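# Reseat brass ring parts and thread steel rod

## Task

The steel rod fell over when released too soon and dragged the brass ring parts out of the nests in the steel block. Return each part to a nest, then lay the rod so it passes through the small barrels of all of them, with its pointed end sticking out beyond the end of the block.

## Robot and tools

Robot: two arms, left_arm and right_arm, each with a parallel two-finger gripper and a wrist camera. The base of left_arm sits at about (+0.039, +0.284, +0.006) m in the scene frame and right_arm's at about (-0.015, -0.260, 0) m, both facing nearly straight along +x. A two-camera stand is fixed behind the arms.

Frames. Scene frame: origin at table-top height halfway between the nominal bases, +z up, +x out over the table, left_arm on the +y side. Fixed cameras and the table use the scene frame. Each arm reports its hand pose, velocities and targets in its own base frame. Offsets in a command act along the axes of that arm's current Hand target. The gripper's fingers point along its +z axis and separate along its y axis. end_effector_position is the point between the pads, roughly 1 cm back from the fingertips.

execute_actions(actions, cameras). actions is a list of actions run in turn; each action is a table of up to 15 rows, one row per 1/30 s control step, and a short table repeats its final row to fill 15 steps. Every row holds 14 numbers in [-1, 1], covering both arms even if one is idle: left_arm dx, dy, dz, rx, ry, rz, opening, then right_arm's seven in the same order. The six pose numbers are an offset, not a pose: they are measured from that arm's Hand target as it was when the action began (every row from that same start, not from the row before), along the Hand target's axes. Scale: 1.0 equals 0.6 m for dx/dy/dz and 180 degrees for the rotation vector rx/ry/rz. Sending the same offset again moves further. Opening is absolute: +1 fully open (0.094 m), -1 closed. Six zeros re-command the current Hand target; always resend the opening you want, since 0 there means half open. An empty actions list returns camera images and fuller state. cameras: list of names, ["all"] or []; an unknown name voids the call.

move(target, speed, blend, opening_speed, grip_force, blocking, cameras). target is one 14-number row laid out as above, or a list of up to 15 such rows; every row is an offset from the Hand targets at the move's start (not from the previous row), same scale and axes. Grippers travel straight lines, all finishing together, lasting at least 0.5 s and cut off at 10 s. speed: m/s, 0.002 to 2.9, default 0.25 (turns up to twice that in rad/s); one value or one per target. blend: corner rounding radius in m for a list; 0 (default) stops at each point. opening_speed: rate of opening change per second on the -1..+1 scale, at least 0.2; use it to close gently. grip_force: newtons per finger pad, 10 to 50 (50 = full), one value or one per arm, persists until changed; lower forces close slowly. blocking=false returns after about 0.5 s while the move continues. Moves do not avoid obstacles or the other arm.

wait(seconds 0 to 10, cameras) lets time pass holding commands. stop(cameras) brakes a running move. zoom_image(camera, region=[x0, y0, x1, y1]) enlarges part of the newest image of cam_head_left, cam_head_right, cam_left_wrist or cam_right_wrist, region at most 504 by 504 px, origin top-left. read_manual(section) returns only licence texts. finished_scene(scene) ends the scene for good; call it only when the parts sit in their nests and the rod stays threaded without being held.

Results. end_effector_position (m) and end_effector_quat_wxyz per arm in its base frame; Hand target is the last commanded pose after clipping and the base for the next offsets. grip_measured is the finger opening on the command scale (reads a little wide when empty, narrower than a gripped part). grip_effort_nm is gripper motor effort, negative closing, not pad force. Joint torques and velocities, motor temperatures, Tool commands, and for action calls some intermediate end_effector_position samples. A move adds a line like move: done, off_target, moving, held or fault, plus limits=paced (command clipped) or limits=held (steps withheld). Done means at rest within 10 mm and 2 degrees.

Behaviour. Commanded orientation is clipped to within 40 degrees of the current one each step. Friction and load can leave the gripper a few cm off target; resend the remaining distance if needed. An arm blocked by something keeps pressing until commanded away; pull its target back past the gripper. Fast moves overshoot and hit harder. Avoid paths passing near an arm's own base. Reported poses may be off by a few cm.

Avoid: letting anything fall off the table or drop far, releasing parts while they move, hard hits on the block or table, any contact or squeeze between the two arms (including one gripper closing on the other's fingers), and strain on wrist camera cables. Long holds, stretched arms or pushing at unreachable poses heat motors: MOTOR HOT appears at 75 °C, a fault folds the arm at 90 °C, and it collapses at 100 °C. Close gently on small parts, and let go by commanding an opening well above grip_measured.

Each tool is called after ">>>" by a JSON object that holds its "op" and its "data".

## Session

I'll start by looking at the scene.

>>> {"op": "execute_actions", "data": {"actions": []}}

Scene clock: 0.00 s.
left_arm: end_effector_position=(+0.3930, +0.0546, +0.1154) grip_measured=+1.000 grip_effort_nm=n/a end_effector_quat_wxyz=(+0.604, -0.093, +0.782, +0.119) | right_arm: end_effector_position=(+0.4068, -0.0281, +0.1134) grip_measured=+1.000 grip_effort_nm=n/a end_effector_quat_wxyz=(+0.594, +0.057, +0.802, +0.017)
Joint positions: left_arm=[0 1.542 0.348 0.938 -0.303 -0.002 0.094] | right_arm=[-0.092 1.527 0.403 0.825 -0.047 0.084 0.094]
Joint velocities: within noise
Joint torques (N m): no reading
Motor temperatures (°C): left_arm=[22 18 21 21 19 22 21] | right_arm=[19 20 21 22 21 21 20]
Heat: left arm: 22 °C; right arm: 22 °C.
Hand target: left_arm +0.3942, +0.0548, +0.1189; +0.608, -0.094, +0.780, +0.118 | right_arm +0.4098, -0.0284, +0.1228; +0.605, +0.056, +0.794, +0.016
Tool commands: left_gripper/opening=+1.0 right_gripper/opening=+1.0

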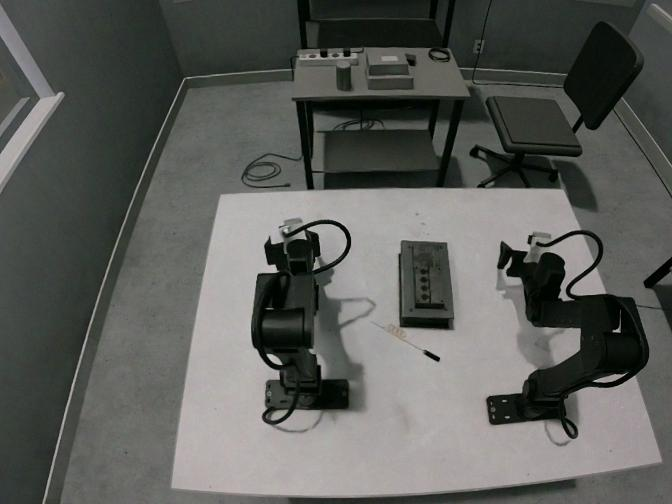

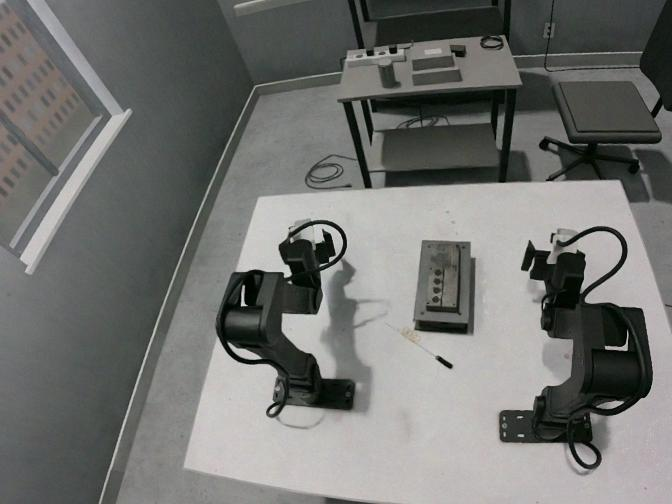

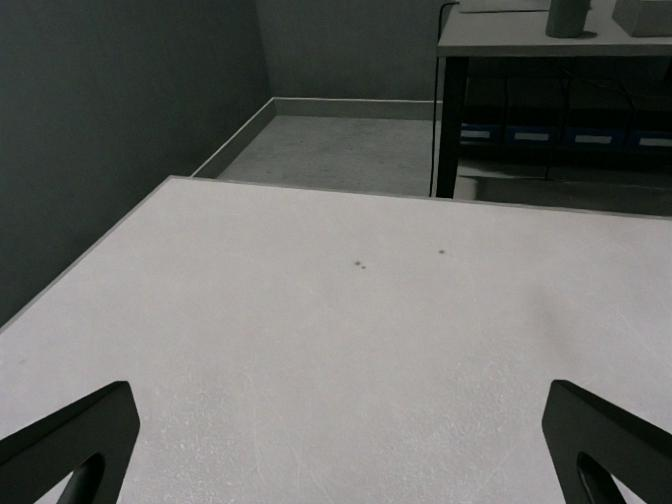

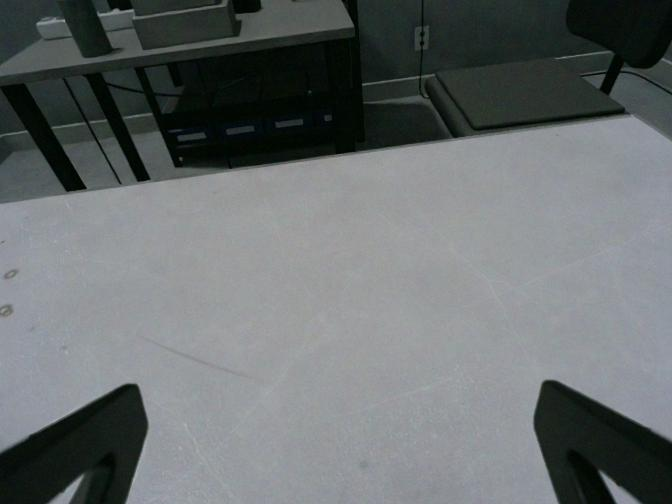

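>>> {"op": "zoom_image", "data": {"camera": "cam_head_left", "region": [360, 220, 480, 380]}}

>>> {"op": "zoom_image", "data": {"camera": "cam_head_right", "region": [370, 220, 490, 380]}}

Scaled by 3.150 from the camera's 672x504 image, which has a finer 960x720 frame.

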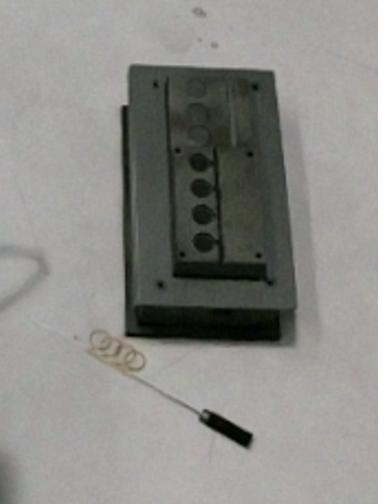

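Scaled by 3.150 from the camera's 672x504 image, which has a finer 960x720 frame.

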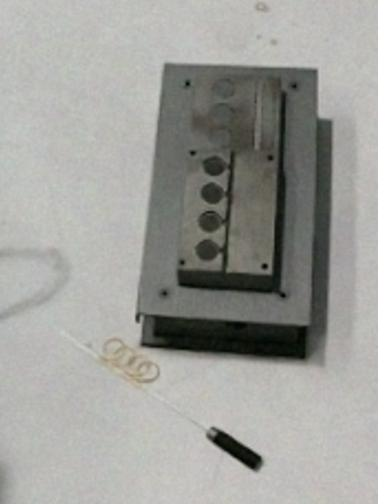

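>>> {"op": "move", "data": {"target": [[-0.2215, -0.1822, -0.2855, 0.16, 0.163, 0.188, 1, 0, 0, 0, 0, 0, 0, 1], [-0.0543, -0.4268, -0.6228, 0.3205, 0.3263, 0.3758, 1, 0, 0, 0, 0, 0, 0, 1]], "blend": [0.05, 0], "cameras": ["all"]}}

Scene clock: 17.13 s.
left_arm: end_effector_position=(+0.1325, -0.2996, +0.2182) grip_measured=+1.000 grip_effort_nm=0.00 end_effector_quat_wxyz=(+0.061, +0.551, +0.832, -0.035) | right_arm: end_effector_position=(+0.4068, -0.0281, +0.1134) grip_measured=+1.000 grip_effort_nm=0.01 end_effector_quat_wxyz=(+0.594, +0.057, +0.802, +0.017)
Joint positions: left_arm=[-1.162 1.707 1.815 -1.539 -0.008 0.008 0.094] | right_arm=[-0.092 1.527 0.403 0.825 -0.047 0.084 0.094]
Joint torques (N m): left_arm=[-0.32 -6.2 6.48 0.68 0.09 0] | right_arm=[-0.03 -6.58 6.31 2.11 -0.01 0]
Heat: left arm: 25 °C; right arm: 26 °C.
Hand target: left_arm +0.1307, -0.3013, +0.2198; -0.001, +0.552, +0.834, +0.000 | right_arm +0.4098, -0.0284, +0.1228; +0.605, +0.056, +0.794, +0.016
Off the commanded pose: left_arm 0.003 m, 8 deg | right_arm 0.010 m, 2 deg.
joint sent to its limit (left arm) — joint 4 (wrist pitch), lower limit. The joint targets are off in orientation, not in position.
move: off_target (left_arm)
camera_calibration:
cam_left_wrist: T_world_to_cam=[[-0.920793, -0.389662, -0.0174328, 0.00980429], [-0.378596, 0.882104, 0.280282, 0.290772], [-0.0938378, 0.264682, -0.959759, 0.392779], [0, 0, 0, 1]] pos_world=[0.15597, -0.356632, 0.295646]

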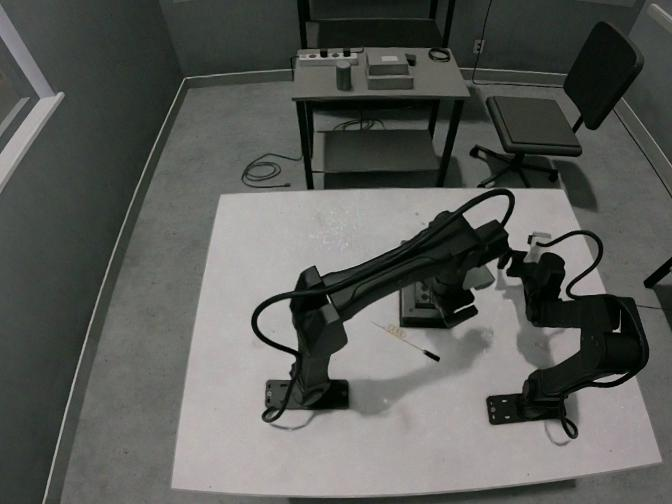

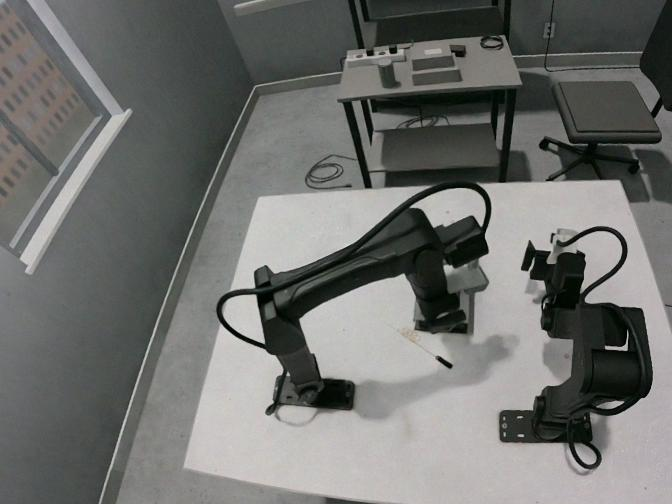

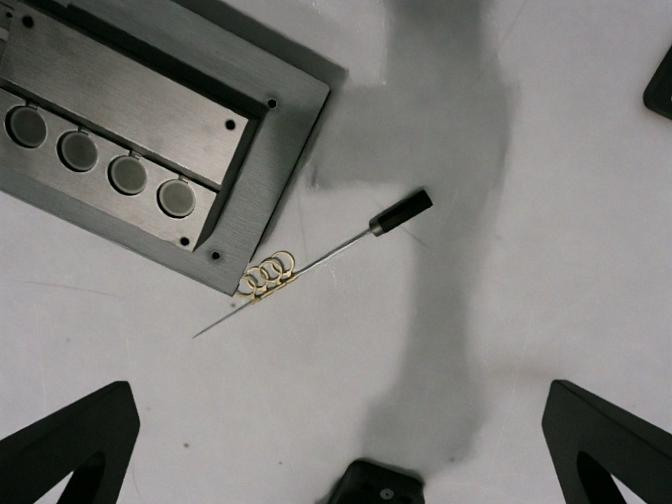

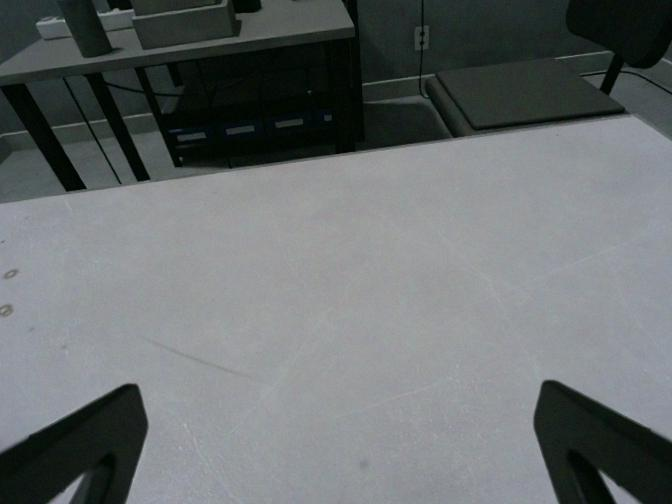

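>>> {"op": "zoom_image", "data": {"camera": "cam_left_wrist", "region": [180, 170, 450, 350]}}

>>> {"op": "zoom_image", "data": {"camera": "cam_left_wrist", "region": [0, 0, 350, 300]}}

Scaled by 1.867 from the camera's 672x504 image, which has a finer 960x720 frame.

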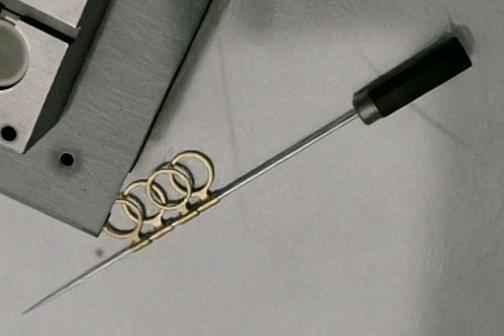

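Scaled by 1.440 from the camera's 672x504 image, which has a finer 960x720 frame.

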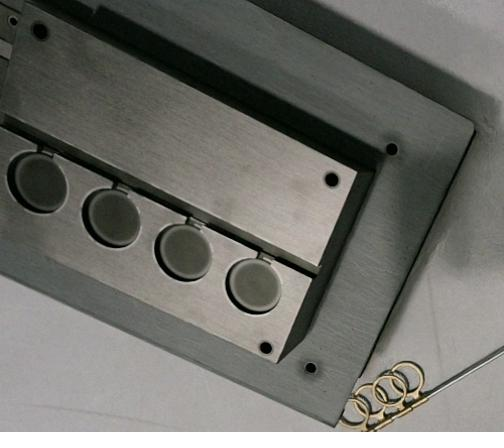

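>>> {"op": "move", "data": {"target": [-0.0658, 0.1608, -0.0833, 0, 0, 0, 1, 0, 0, 0, 0, 0, 0, 1], "cameras": ["cam_left_wrist"]}}

Scene clock: 25.33 s.
left_arm: end_effector_position=(+0.2335, -0.2974, +0.2707) grip_measured=+1.000 grip_effort_nm=0.00 end_effector_quat_wxyz=(+0.157, +0.539, +0.826, -0.056) | right_arm: end_effector_position=(+0.4068, -0.0281, +0.1134) grip_measured=+1.000 grip_effort_nm=0.01 end_effector_quat_wxyz=(+0.594, +0.057, +0.802, +0.017)
Joint positions: left_arm=[-0.906 1.804 2.114 -1.546 0.005 0.249 0.094] | right_arm=[-0.092 1.527 0.403 0.825 -0.047 0.084 0.094]
Joint torques (N m): left_arm=[-0.18 -6.34 6.15 1.15 0.01 0.07] | right_arm=[-0.02 -6.58 6.3 2.1 0 0.01]
Motor temperatures (°C): left_arm=[22 19 22 24 19 22 21] | right_arm=[19 22 22 27 21 21 20]
Heat: left arm: 24 °C; right arm: 27 °C.
Hand target: left_arm +0.2350, -0.2999, +0.2698; -0.001, +0.552, +0.834, +0.000 | right_arm +0.4098, -0.0284, +0.1228; +0.605, +0.056, +0.794, +0.016
Off the commanded pose: left_arm 0.003 m, 19 deg | right_arm 0.010 m, 2 deg.
joint sent to its limit (left arm) — joint 4 (wrist pitch), lower limit. The joint targets are off in orientation, not in position.
move: off_target (left_arm)
camera_calibration:
cam_left_wrist: T_world_to_cam=[[-0.90662, -0.413298, -0.0849987, 0.112415], [-0.420361, 0.902149, 0.0970765, 0.377658], [0.03656, 0.123742, -0.991641, 0.388319], [0, 0, 0, 1]] pos_world=[0.246473, -0.342295, 0.357967]
Images, in order (width x height): cam_left_wrist 672x504.

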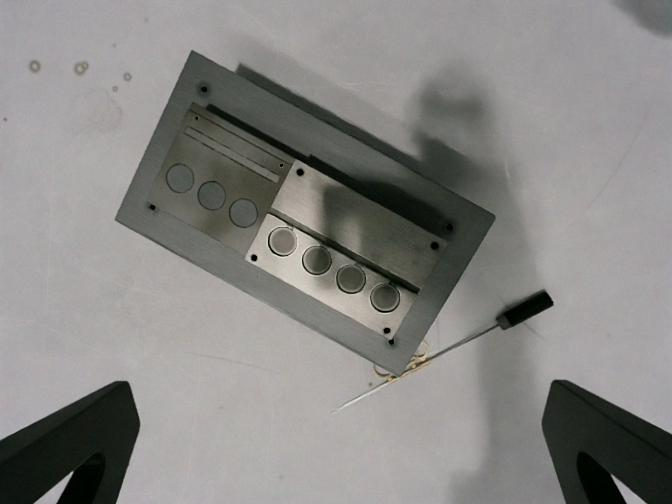

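>>> {"op": "zoom_image", "data": {"camera": "cam_left_wrist", "region": [110, 40, 310, 260]}}

>>> {"op": "zoom_image", "data": {"camera": "cam_left_wrist", "region": [230, 140, 450, 360]}}

Scaled by 2.291 from the camera's 672x504 image, which has a finer 960x720 frame.

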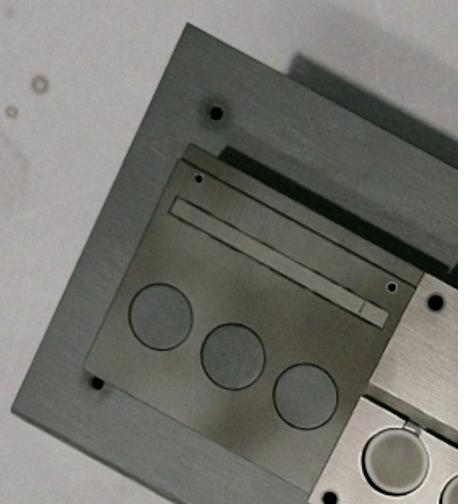

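Scaled by 2.291 from the camera's 672x504 image, which has a finer 960x720 frame.

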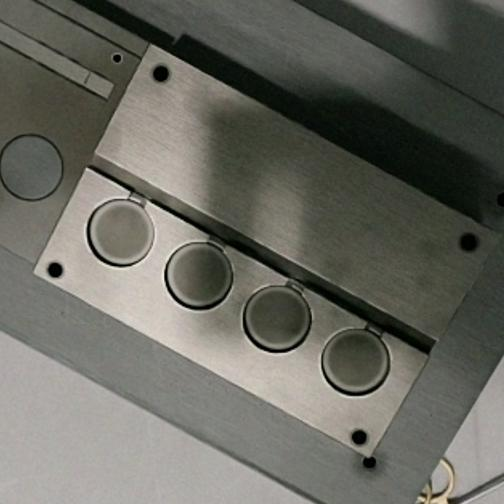

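>>> {"op": "move", "data": {"target": [0.1958, -0.2229, 0.2913, -0.1306, 0.0949, 0.5893, 1, 0, 0, 0, 0, 0, 0, 1], "cameras": ["all"]}}

Scene clock: 47.47 s.
left_arm: end_effector_position=(+0.0658, -0.2421, +0.0909) grip_measured=+1.000 grip_effort_nm=0.00 end_effector_quat_wxyz=(-0.025, +0.975, +0.048, +0.213) | right_arm: end_effector_position=(+0.4068, -0.0281, +0.1134) grip_measured=+1.000 grip_effort_nm=0.01 end_effector_quat_wxyz=(+0.594, +0.057, +0.802, +0.017)
Joint positions: left_arm=[-1.61 1.556 1.084 -1.193 -0.424 1.414 0.094] | right_arm=[-0.092 1.527 0.403 0.825 -0.047 0.084 0.094]
Joint torques (N m): left_arm=[-0.25 -8.25 3.9 0.52 -0.15 0.11] | right_arm=[-0.03 -6.57 6.28 2.11 -0.01 0]
Heat: left arm: 23 °C; right arm: 29 °C.
Hand target: left_arm +0.0658, -0.2439, +0.0952; -0.010, +0.976, +0.042, +0.216 | right_arm +0.4098, -0.0284, +0.1228; +0.605, +0.056, +0.794, +0.016
Off the commanded pose: left_arm 0.005 m, 2 deg | right_arm 0.010 m, 2 deg.
move: done
camera_calibration:
cam_left_wrist: T_world_to_cam=[[-0.0980116, 0.994917, 0.0230979, 0.245869], [0.653926, 0.0468894, 0.755104, -0.0628925], [0.750183, 0.0891133, -0.655198, 0.123462], [0, 0, 0, 1]] pos_world=[-0.0273937, -0.252672, 0.122703]

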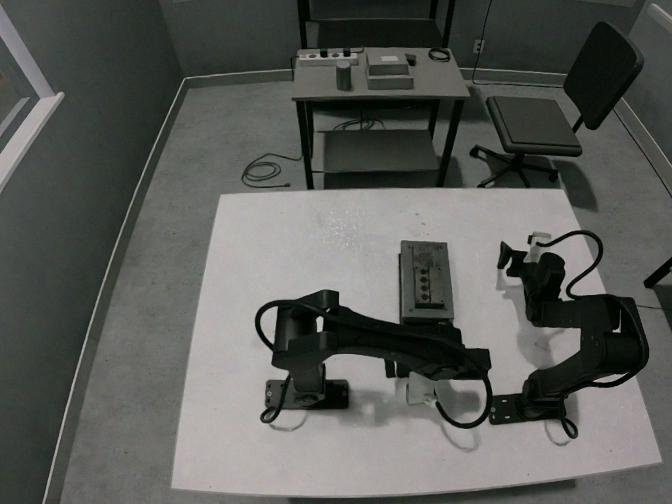

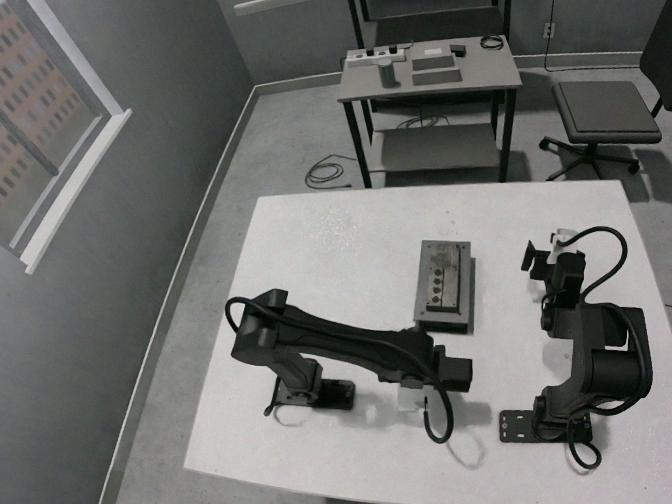

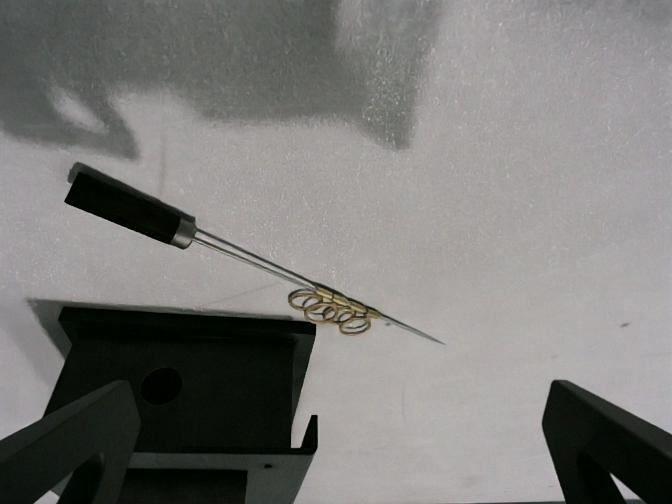

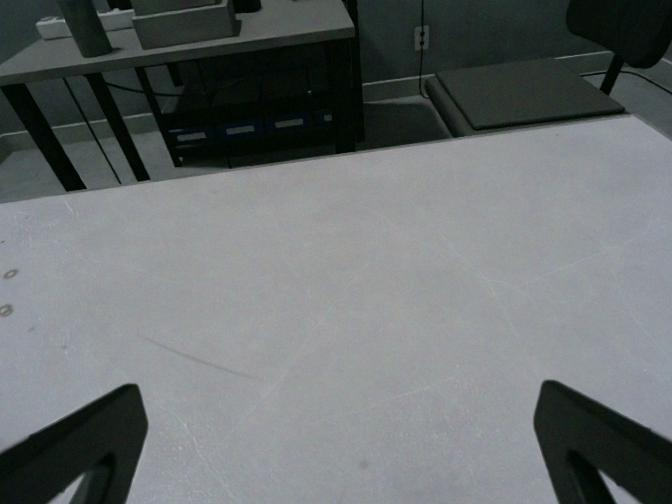

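>>> {"op": "zoom_image", "data": {"camera": "cam_left_wrist", "region": [40, 150, 460, 360]}}

>>> {"op": "zoom_image", "data": {"camera": "cam_left_wrist", "region": [0, 290, 340, 504]}}

>>> {"op": "zoom_image", "data": {"camera": "cam_left_wrist", "region": [270, 270, 400, 350]}}

Scaled by 1.200 from the camera's 672x504 image, which has a finer 960x720 frame.

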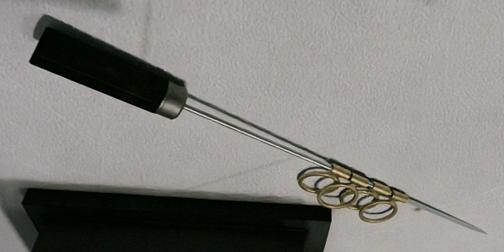

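Scaled by 1.482 from the camera's 672x504 image, which has a finer 960x720 frame.

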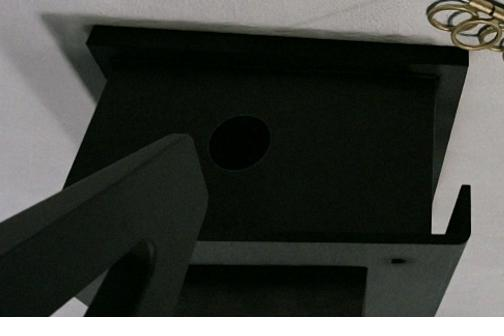

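Scaled by 3.877 from the camera's 672x504 image, which has a finer 960x720 frame.

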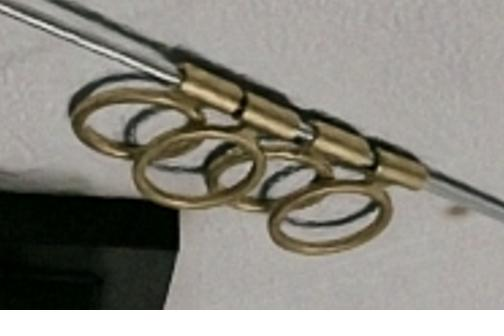

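>>> {"op": "move", "data": {"target": [0.3610, -0.2788, 0.0120, 0.1750, -0.0551, -0.7894, 1, 0, 0, 0, 0, 0, 0, 1], "cameras": ["cam_left_wrist"]}}

>>> {"op": "move", "data": {"target": [[0, 0, 0, 0, 0, 0, 1, -0.1237, 0.2173, -0.2738, -0.0957, 0.1942, -0.15, 1], [0, 0, 0, 0, 0, 0, 1, 0.1162, 0.3950, -0.4485, -0.1914, 0.3884, -0.3, 1]], "blend": [0.05, 0], "cameras": ["all"]}}

Scene clock: 98.33 s.
left_arm: end_effector_position=(+0.2493, -0.0594, +0.1779) grip_measured=+1.000 grip_effort_nm=-0.01 end_effector_quat_wxyz=(+0.005, +0.266, +0.964, +0.005) | right_arm: end_effector_position=(+0.4068, -0.0281, +0.1133) grip_measured=+1.000 grip_effort_nm=0.01 end_effector_quat_wxyz=(+0.594, +0.057, +0.803, +0.017)
Joint positions: left_arm=[-0.245 1.518 1.462 -1.505 -0.01 0.294 0.094] | right_arm=[-0.092 1.527 0.403 0.825 -0.047 0.084 0.094]
Joint torques (N m): left_arm=[0.61 -4.56 6.56 0.32 0.13 -0.16] | right_arm=[-0.02 -6.57 6.3 2.1 -0.01 0]
Motor temperatures (°C): left_arm=[22 21 22 22 19 22 21] | right_arm=[19 22 23 32 21 21 20]
Heat: left arm: 22 °C; right arm: 32 °C.
Hand target: left_arm +0.2501, -0.0600, +0.1801; -0.001, +0.259, +0.966, +0.000 | right_arm +0.4098, -0.0284, +0.1228; +0.605, +0.056, +0.794, +0.016
Off the commanded pose: left_arm 0.002 m, 1 deg | right_arm 0.010 m, 2 deg.
move: done
camera_calibration:
cam_left_wrist: T_world_to_cam=[[-0.515824, -0.856445, -0.0206615, 0.0820518], [-0.787202, 0.464328, 0.405848, 0.189092], [-0.337993, 0.225611, -0.913707, 0.351845], [0, 0, 0, 1]] pos_world=[0.310099, -0.0969079, 0.246436]
Images, in order (width x height): cam_left_wrist 672x504.

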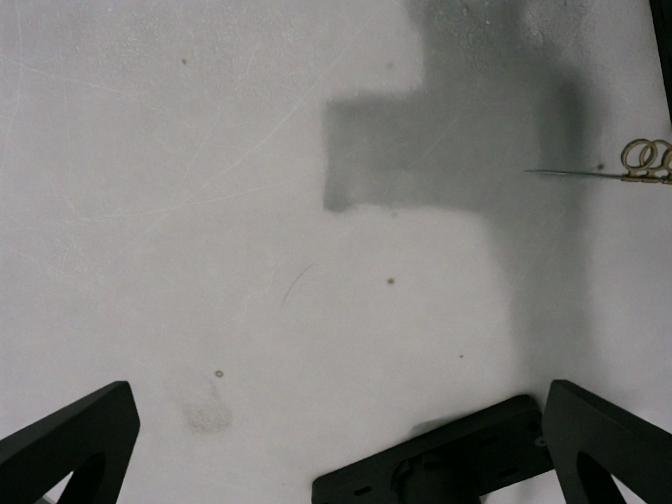

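Scene clock: 102.33 s.
left_arm: end_effector_position=(+0.2492, -0.0594, +0.1779) grip_measured=+1.000 grip_effort_nm=-0.01 end_effector_quat_wxyz=(+0.004, +0.266, +0.964, +0.005) | right_arm: end_effector_position=(+0.1487, +0.2220, +0.1459) grip_measured=+1.000 grip_effort_nm=0.01 end_effector_quat_wxyz=(-0.001, -0.467, +0.884, -0.003)
Joint positions: left_arm=[-0.245 1.518 1.462 -1.506 -0.01 0.294 0.094] | right_arm=[0.98 1.558 1.373 -1.39 0.005 0.008 0.094]
Joint torques (N m): left_arm=[0.42 -4.59 6.5 0.35 0.1 -0.15] | right_arm=[0.23 -5.7 8.34 0.31 -0.04 0.07]
Heat: left arm: 23 °C; right arm: 32 °C.
Hand target: left_arm +0.2500, -0.0599, +0.1801; -0.001, +0.259, +0.966, +0.000 | right_arm +0.1489, +0.2258, +0.1502; +0.000, -0.466, +0.885, +0.000
Off the commanded pose: left_arm 0.002 m, 1 deg | right_arm 0.006 m, 0 deg.
move: done
camera_calibration:
cam_left_wrist: T_world_to_cam=[[-0.515198, -0.856826, -0.0205237, 0.0818737], [-0.787404, 0.463727, 0.406142, 0.188978], [-0.338476, 0.225404, -0.913579, 0.35192], [0, 0, 0, 1]] pos_world=[0.3101, -0.0968069, 0.246435]
cam_right_wrist: T_world_to_cam=[[0.822713, -0.568403, 0.00784201, 0.00254626], [-0.516146, -0.741153, 0.429285, 0.217501], [-0.238195, -0.357226, -0.903135, 0.334428], [0, 0, 0, 1]] pos_world=[0.189827, 0.282116, 0.208644]

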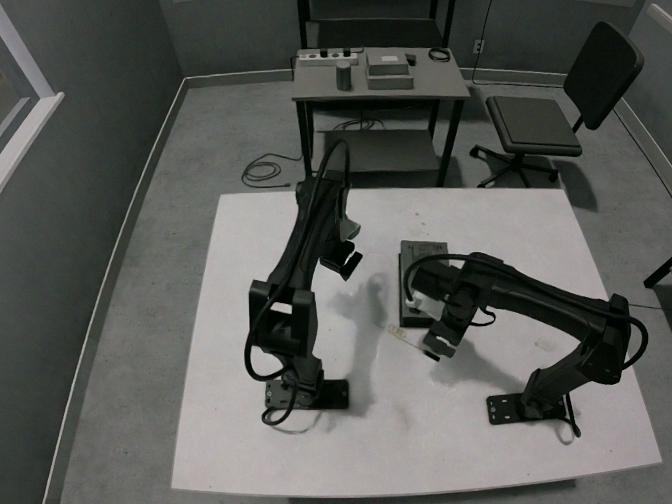

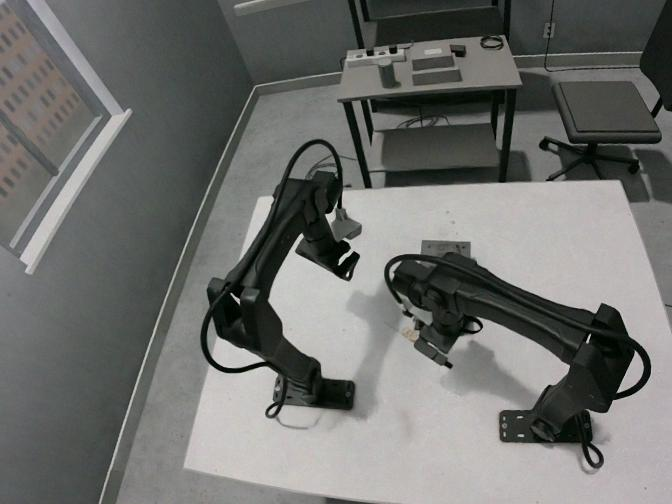

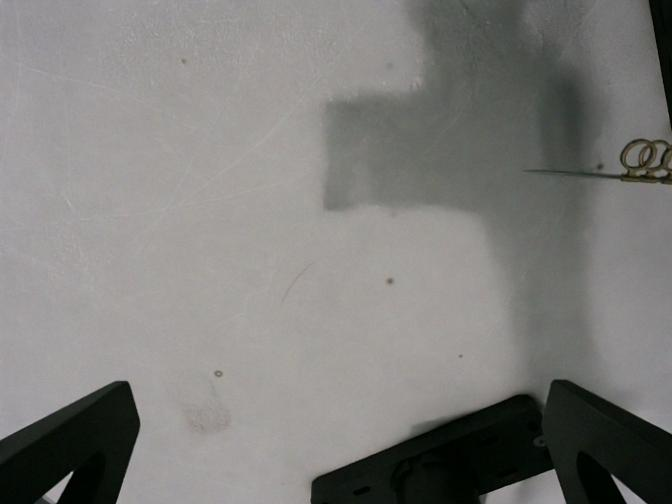

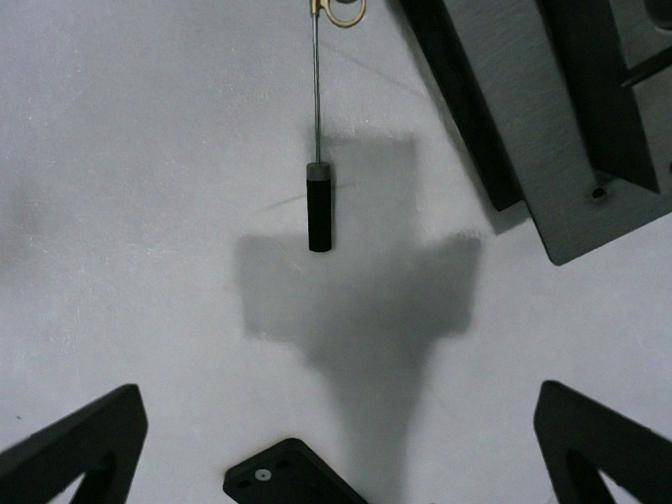

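>>> {"op": "zoom_image", "data": {"camera": "cam_right_wrist", "region": [240, 0, 400, 270]}}

>>> {"op": "zoom_image", "data": {"camera": "cam_left_wrist", "region": [500, 110, 672, 210]}}

Scaled by 1.867 from the camera's 672x504 image, which has a finer 960x720 frame.

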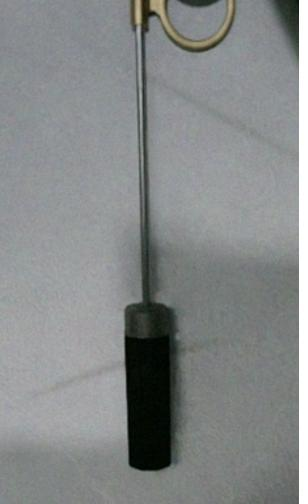

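Scaled by 2.930 from the camera's 672x504 image, which has a finer 960x720 frame.

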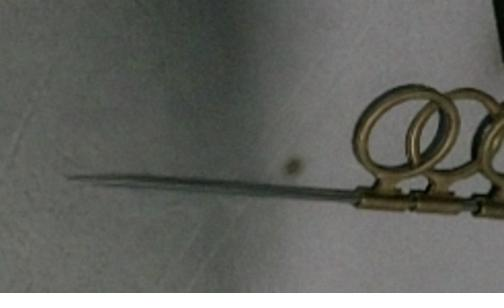

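>>> {"op": "move", "data": {"target": [0, 0, 0, 0, 0, 0, 1, -0.0002, 0.0120, 0.1262, 0, -0.1111, 0, -0.2], "cameras": ["cam_right_wrist"], "speed": 0.15}}

Scene clock: 108.57 s.
left_arm: end_effector_position=(+0.2492, -0.0594, +0.1779) grip_measured=+1.000 grip_effort_nm=-0.01 end_effector_quat_wxyz=(+0.004, +0.266, +0.964, +0.005) | right_arm: end_effector_position=(+0.1413, +0.2262, +0.0680) grip_measured=-0.197 grip_effort_nm=-0.13 end_effector_quat_wxyz=(+0.135, -0.461, +0.874, +0.073)
Joint positions: left_arm=[-0.245 1.518 1.462 -1.506 -0.01 0.294 0.094] | right_arm=[1.016 1.293 0.789 -0.76 0.011 0.044 0.038]
Joint torques (N m): left_arm=[0.4 -4.49 6.43 0.36 0.09 -0.11] | right_arm=[0.51 -6.79 5.87 1.14 0.09 0.07]
Heat: left arm: 23 °C; right arm: 30 °C.
Hand target: left_arm +0.2500, -0.0599, +0.1801; -0.001, +0.259, +0.966, +0.000 | right_arm +0.1430, +0.2299, +0.0744; +0.153, -0.459, +0.872, +0.081
Off the commanded pose: left_arm 0.002 m, 1 deg | right_arm 0.008 m, 2 deg.
move: done
camera_calibration:
cam_right_wrist: T_world_to_cam=[[0.821548, -0.570134, -0.00262043, 0.0129589], [-0.564892, -0.8146, 0.131618, 0.293958], [-0.0771742, -0.10665, -0.991297, 0.190392], [0, 0, 0, 1]] pos_world=[0.170102, 0.267152, 0.150079]
Images, in order (width x height): cam_right_wrist 672x504.

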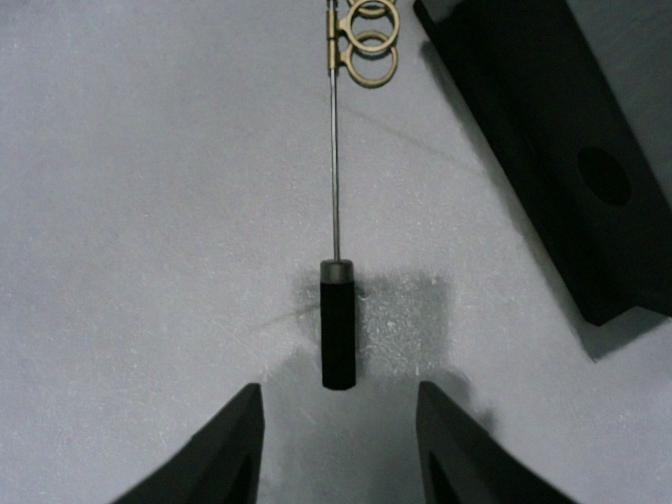

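>>> {"op": "move", "data": {"target": [0, 0, 0, 0, 0, 0, 1, 0.0228, -0.001, 0.0772, 0, 0, 0, -0.2], "cameras": ["cam_right_wrist"], "speed": 0.08}}

Scene clock: 114.67 s.
left_arm: end_effector_position=(+0.2492, -0.0594, +0.1779) grip_measured=+1.000 grip_effort_nm=-0.01 end_effector_quat_wxyz=(+0.004, +0.266, +0.964, +0.005) | right_arm: end_effector_position=(+0.1433, +0.2294, +0.0280) grip_measured=-0.197 grip_effort_nm=-0.13 end_effector_quat_wxyz=(+0.149, -0.459, +0.872, +0.081)
Joint positions: left_arm=[-0.245 1.518 1.462 -1.506 -0.01 0.294 0.094] | right_arm=[1.016 1.345 0.646 -0.532 0.011 0.044 0.038]
Joint torques (N m): left_arm=[0.49 -4.66 6.45 0.4 0.05 -0.15] | right_arm=[0.24 -3.32 5.85 1.23 0.08 0.05]
Heat: left arm: 24 °C; right arm: 30 °C.
Hand target: left_arm +0.2500, -0.0599, +0.1801; -0.001, +0.259, +0.966, +0.000 | right_arm +0.1451, +0.2320, +0.0262; +0.153, -0.459, +0.872, +0.081
Off the commanded pose: left_arm 0.002 m, 1 deg | right_arm 0.004 m, 1 deg.
move: done
camera_calibration:
cam_right_wrist: T_world_to_cam=[[0.821654, -0.569969, -0.00435466, 0.0130395], [-0.566818, -0.817869, 0.0990305, 0.304885], [-0.0600059, -0.0789006, -0.995075, 0.142446], [0, 0, 0, 1]] pos_world=[0.170648, 0.268028, 0.111609]
Images, in order (width x height): cam_right_wrist 672x504.

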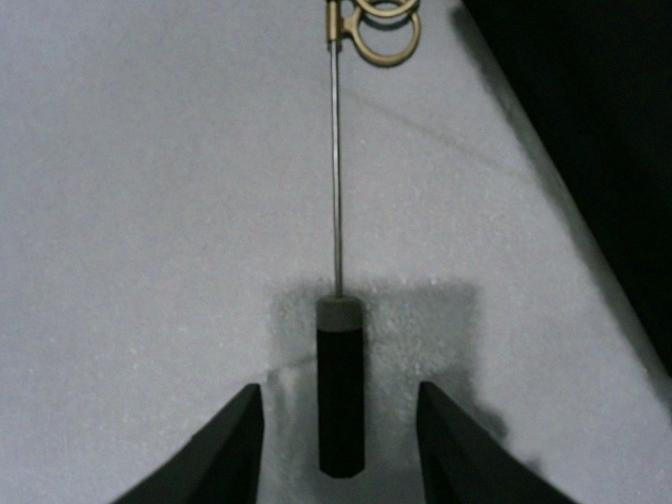

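>>> {"op": "move", "data": {"target": [0, 0, 0, 0, 0, 0, 1, 0.0017, 0, 0.0047, 0, 0, 0, -0.2], "cameras": ["cam_right_wrist"], "speed": 0.03}}

Scene clock: 116.93 s.
left_arm: end_effector_position=(+0.2492, -0.0594, +0.1779) grip_measured=+1.000 grip_effort_nm=-0.01 end_effector_quat_wxyz=(+0.004, +0.266, +0.964, +0.005) | right_arm: end_effector_position=(+0.1435, +0.2298, +0.0253) grip_measured=-0.197 grip_effort_nm=-0.13 end_effector_quat_wxyz=(+0.149, -0.459, +0.872, +0.081)
Joint positions: left_arm=[-0.245 1.518 1.462 -1.506 -0.01 0.294 0.094] | right_arm=[1.016 1.352 0.639 -0.517 0.011 0.044 0.038]
Joint torques (N m): left_arm=[0.4 -4.56 6.38 0.37 0.09 -0.12] | right_arm=[0.25 -3.38 5.67 1.24 0.08 0.03]
Heat: left arm: 24 °C; right arm: 29 °C.
Hand target: left_arm +0.2500, -0.0599, +0.1801; -0.001, +0.259, +0.966, +0.000 | right_arm +0.1451, +0.2320, +0.0232; +0.153, -0.459, +0.872, +0.081
Off the commanded pose: left_arm 0.002 m, 1 deg | right_arm 0.003 m, 0 deg.
move: done
camera_calibration:
cam_right_wrist: T_world_to_cam=[[0.821655, -0.569968, -0.00436751, 0.0130106], [-0.56686, -0.817928, 0.0983071, 0.305744], [-0.0596042, -0.0782988, -0.995147, 0.139687], [0, 0, 0, 1]] pos_world=[0.170949, 0.268429, 0.109009]
Images, in order (width x height): cam_right_wrist 672x504.

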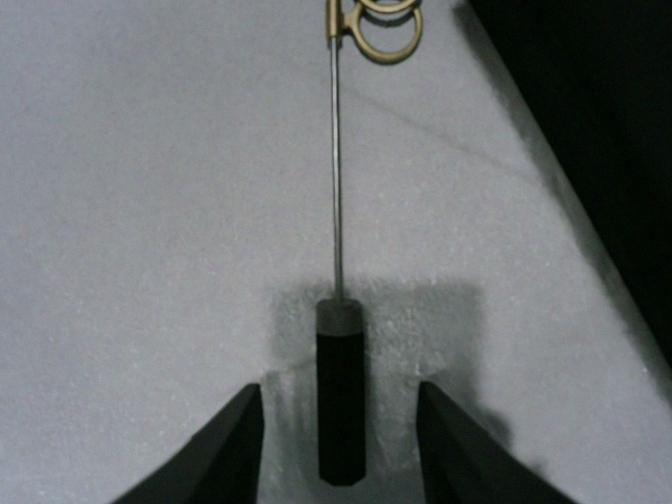

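>>> {"op": "move", "data": {"target": [0, 0, 0, 0, 0, 0, 1, 0.0034, 0, 0.0094, 0, 0, 0, -0.2], "speed": 0.03}}

>>> {"op": "move", "data": {"target": [0, 0, 0, 0, 0, 0, 1, 0.0017, 0, 0.0047, 0, 0, 0, -0.2], "speed": 0.02}}

Scene clock: 120.07 s.
left_arm: end_effector_position=(+0.2492, -0.0594, +0.1779) grip_measured=+1.000 grip_effort_nm=-0.01 end_effector_quat_wxyz=(+0.004, +0.266, +0.964, +0.005) | right_arm: end_effector_position=(+0.1436, +0.2300, +0.0195) grip_measured=-0.197 grip_effort_nm=-0.13 end_effector_quat_wxyz=(+0.149, -0.459, +0.872, +0.081)
Joint positions: left_arm=[-0.245 1.518 1.462 -1.506 -0.01 0.294 0.094] | right_arm=[1.016 1.366 0.623 -0.487 0.011 0.044 0.038]
Joint torques (N m): left_arm=[0.38 -4.52 6.41 0.37 0.11 -0.15] | right_arm=[0.27 -3.43 5.59 1.27 0.09 0.04]
Heat: left arm: 24 °C; right arm: 29 °C.
Hand target: left_arm +0.2500, -0.0599, +0.1801; -0.001, +0.259, +0.966, +0.000 | right_arm +0.1451, +0.2320, +0.0172; +0.153, -0.459, +0.872, +0.081
Off the commanded pose: left_arm 0.002 m, 1 deg | right_arm 0.003 m, 0 deg.
move: done

Scene clock: 120.93 s.
left_arm: end_effector_position=(+0.2492, -0.0594, +0.1779) grip_measured=+1.000 grip_effort_nm=-0.01 end_effector_quat_wxyz=(+0.004, +0.266, +0.964, +0.005) | right_arm: end_effector_position=(+0.1436, +0.2300, +0.0165) grip_measured=-0.197 grip_effort_nm=-0.13 end_effector_quat_wxyz=(+0.149, -0.459, +0.872, +0.081)
Joint positions: left_arm=[-0.245 1.518 1.462 -1.506 -0.01 0.294 0.094] | right_arm=[1.016 1.373 0.615 -0.472 0.011 0.044 0.038]
Joint torques (N m): left_arm=[0.53 -4.49 6.5 0.33 0.1 -0.15] | right_arm=[0.25 -3.44 5.55 1.23 0.08 0.04]
Heat: left arm: 24 °C; right arm: 29 °C.
Hand target: left_arm +0.2500, -0.0599, +0.1801; -0.001, +0.259, +0.966, +0.000 | right_arm +0.1451, +0.2320, +0.0142; +0.153, -0.459, +0.872, +0.081
Off the commanded pose: left_arm 0.002 m, 1 deg | right_arm 0.003 m, 0 deg.
move: done

>>> {"op": "move", "data": {"target": [0, 0, 0, 0, 0, 0, 1, 0.0009, 0, 0.0026, 0, 0, 0, -0.2], "speed": 0.02, "cameras": ["cam_right_wrist"]}}

Scene clock: 122.10 s.
left_arm: end_effector_position=(+0.2492, -0.0594, +0.1779) grip_measured=+1.000 grip_effort_nm=-0.01 end_effector_quat_wxyz=(+0.004, +0.266, +0.964, +0.005) | right_arm: end_effector_position=(+0.1439, +0.2304, +0.0160) grip_measured=-0.197 grip_effort_nm=-0.13 end_effector_quat_wxyz=(+0.151, -0.459, +0.872, +0.082)
Joint positions: left_arm=[-0.245 1.518 1.462 -1.506 -0.01 0.294 0.094] | right_arm=[1.016 1.373 0.612 -0.464 0.011 0.044 0.038]
Joint torques (N m): left_arm=[0.36 -4.55 6.48 0.35 0.11 -0.17] | right_arm=[0.24 -3.06 5.55 1.28 0.08 0.04]
Heat: left arm: 24 °C; right arm: 29 °C.
Hand target: left_arm +0.2500, -0.0599, +0.1801; -0.001, +0.259, +0.966, +0.000 | right_arm +0.1452, +0.2321, +0.0126; +0.153, -0.459, +0.872, +0.081
Off the commanded pose: left_arm 0.002 m, 1 deg | right_arm 0.004 m, 0 deg.
move: done
camera_calibration:
cam_right_wrist: T_world_to_cam=[[0.821658, -0.569961, -0.00461786, 0.0130257], [-0.567102, -0.818296, 0.0937381, 0.307477], [-0.0572059, -0.0744019, -0.995586, 0.129146], [0, 0, 0, 1]] pos_world=[0.171056, 0.26864, 0.0998136]
Images, in order (width x height): cam_right_wrist 672x504.

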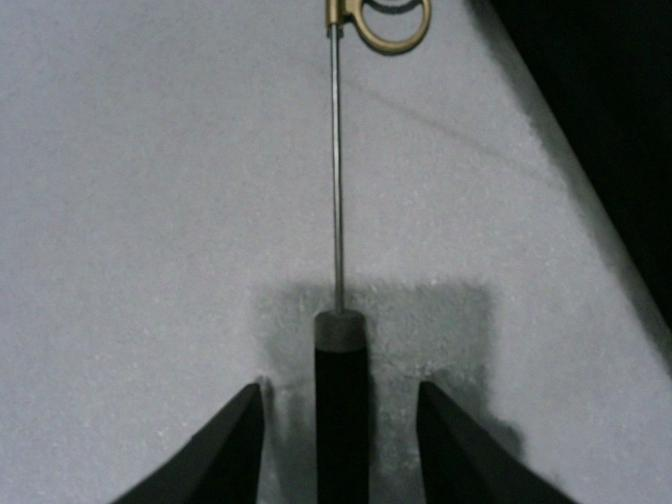

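>>> {"op": "move", "data": {"target": [0, 0, 0, 0, 0, 0, 1, -0.0012, 0, -0.0033, 0, 0, 0, -0.2], "speed": 0.02}}

>>> {"op": "move", "data": {"target": [0, 0, 0, 0, 0, 0, 1, 0, 0, 0, 0, 0, 0, -0.95], "speed": 0.02, "opening_speed": 0.3, "grip_force": [50, 40], "cameras": ["cam_right_wrist"]}}

Scene clock: 124.10 s.
left_arm: end_effector_position=(+0.2492, -0.0594, +0.1779) grip_measured=+1.000 grip_effort_nm=-0.01 end_effector_quat_wxyz=(+0.004, +0.266, +0.964, +0.005) | right_arm: end_effector_position=(+0.1440, +0.2306, +0.0161) grip_measured=-0.197 grip_effort_nm=-0.13 end_effector_quat_wxyz=(+0.151, -0.459, +0.872, +0.083)
Joint positions: left_arm=[-0.245 1.518 1.462 -1.506 -0.01 0.294 0.094] | right_arm=[1.016 1.373 0.612 -0.463 0.011 0.044 0.038]
Joint torques (N m): left_arm=[0.53 -4.7 6.43 0.35 0.1 -0.12] | right_arm=[0.23 -3.51 6 1.16 0.08 0.04]
Heat: left arm: 24 °C; right arm: 29 °C.
Hand target: left_arm +0.2500, -0.0599, +0.1801; -0.001, +0.259, +0.966, +0.000 | right_arm +0.1452, +0.2321, +0.0147; +0.153, -0.459, +0.872, +0.081
Off the commanded pose: left_arm 0.002 m, 1 deg | right_arm 0.002 m, 0 deg.
move: done

Scene clock: 126.80 s.
left_arm: end_effector_position=(+0.2492, -0.0594, +0.1779) grip_measured=+1.000 grip_effort_nm=-0.01 end_effector_quat_wxyz=(+0.004, +0.266, +0.964, +0.005) | right_arm: end_effector_position=(+0.1440, +0.2305, +0.0161) grip_measured=-0.742 grip_effort_nm=-0.83 end_effector_quat_wxyz=(+0.151, -0.459, +0.872, +0.082)
Joint positions: left_arm=[-0.245 1.518 1.462 -1.506 -0.01 0.294 0.094] | right_arm=[1.016 1.373 0.612 -0.463 0.011 0.044 0.012]
Joint torques (N m): left_arm=[0.61 -4.64 6.54 0.34 0.08 -0.12] | right_arm=[0.24 -3.51 6 1.16 0.08 0.04]
Heat: left arm: 24 °C; right arm: 29 °C.
Hand target: left_arm +0.2500, -0.0599, +0.1801; -0.001, +0.259, +0.966, +0.000 | right_arm +0.1452, +0.2321, +0.0147; +0.153, -0.459, +0.872, +0.081
Off the commanded pose: left_arm 0.002 m, 1 deg | right_arm 0.002 m, 0 deg.
grip_force (N): 50, 40
move: done
camera_calibration:
cam_right_wrist: T_world_to_cam=[[0.821581, -0.570075, -0.0043163, 0.0130136], [-0.567283, -0.818262, 0.0929361, 0.30771], [-0.0565124, -0.073906, -0.995663, 0.129015], [0, 0, 0, 1]] pos_world=[0.171158, 0.268741, 0.0999145]
Images, in order (width x height): cam_right_wrist 672x504.

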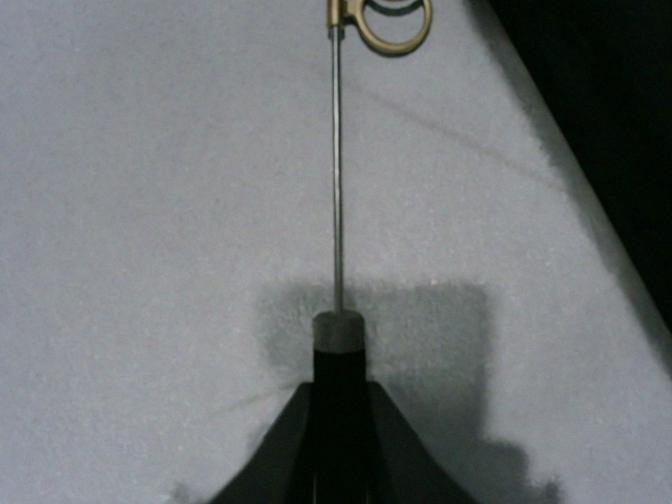

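>>> {"op": "move", "data": {"target": [[0, 0, 0, 0, 0, 0, 1, 0.0082, 0.0109, -0.0171, 0, 0, 0, -0.95], [0, 0, 0, 0, 0, 0, 1, 0.0204, 0.0433, -0.0606, 0, 0, 0, -0.95]], "speed": 0.06, "blend": [0.005, 0], "cameras": ["all"]}}

Scene clock: 149.60 s.
left_arm: end_effector_position=(+0.2492, -0.0594, +0.1779) grip_measured=+1.000 grip_effort_nm=-0.01 end_effector_quat_wxyz=(+0.004, +0.266, +0.964, +0.005) | right_arm: end_effector_position=(+0.1062, +0.2187, +0.0311) grip_measured=-0.742 grip_effort_nm=-0.83 end_effector_quat_wxyz=(+0.133, -0.462, +0.874, +0.070)
Joint positions: left_arm=[-0.245 1.518 1.462 -1.506 -0.01 0.294 0.094] | right_arm=[1.155 1.255 0.612 -0.631 0.055 0.174 0.012]
Joint torques (N m): left_arm=[0.57 -4.81 6.52 0.38 0.13 -0.14] | right_arm=[0.49 -6.04 8.34 0.95 0.13 0.07]
Heat: left arm: 25 °C; right arm: 29 °C.
Hand target: left_arm +0.2500, -0.0599, +0.1801; -0.001, +0.259, +0.966, +0.000 | right_arm +0.1102, +0.2271, +0.0448; +0.153, -0.459, +0.872, +0.081
Off the commanded pose: left_arm 0.002 m, 1 deg | right_arm 0.016 m, 3 deg.
grip_force (N): 50, 40
move: off_target (right_arm)
camera_calibration:
cam_left_wrist: T_world_to_cam=[[-0.515198, -0.856826, -0.0205237, 0.0818737], [-0.787404, 0.463727, 0.406142, 0.188978], [-0.338476, 0.225404, -0.913579, 0.35192], [0, 0, 0, 1]] pos_world=[0.3101, -0.0968069, 0.246435]
cam_right_wrist: T_world_to_cam=[[0.822667, -0.56852, 0.00172199, 0.0367494], [-0.563291, -0.814683, 0.13782, 0.272577], [-0.0769505, -0.11435, -0.990456, 0.151956], [0, 0, 0, 1]] pos_world=[0.135001, 0.260333, 0.112875]

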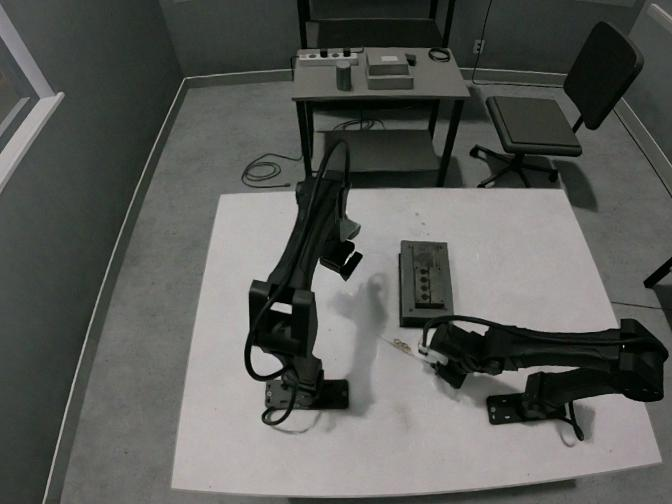

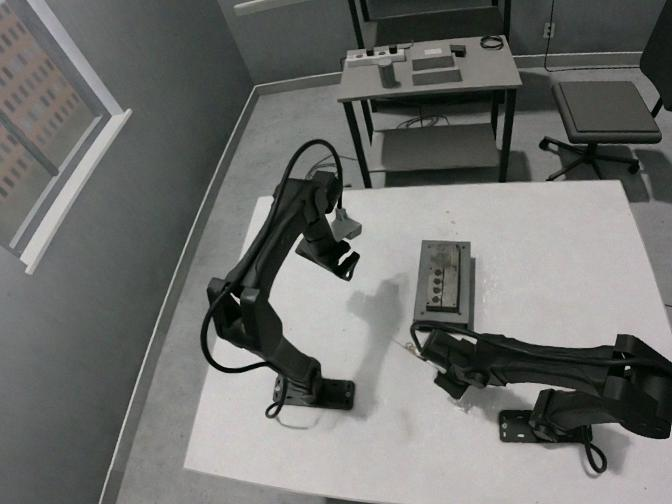

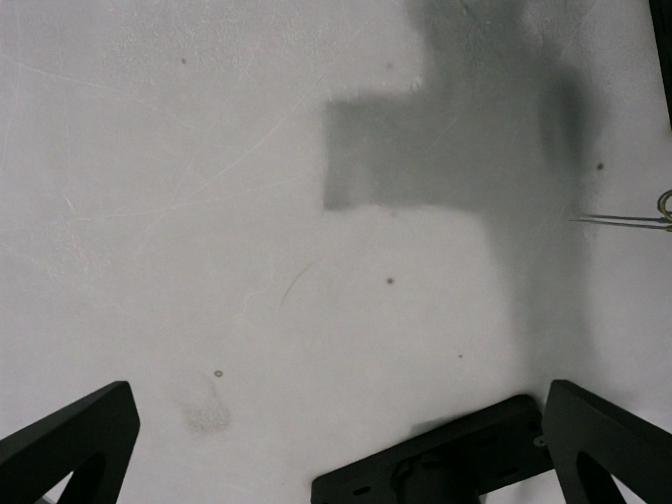

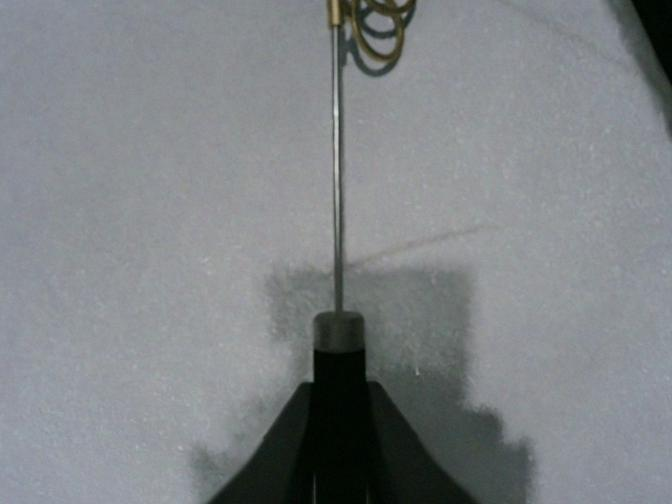

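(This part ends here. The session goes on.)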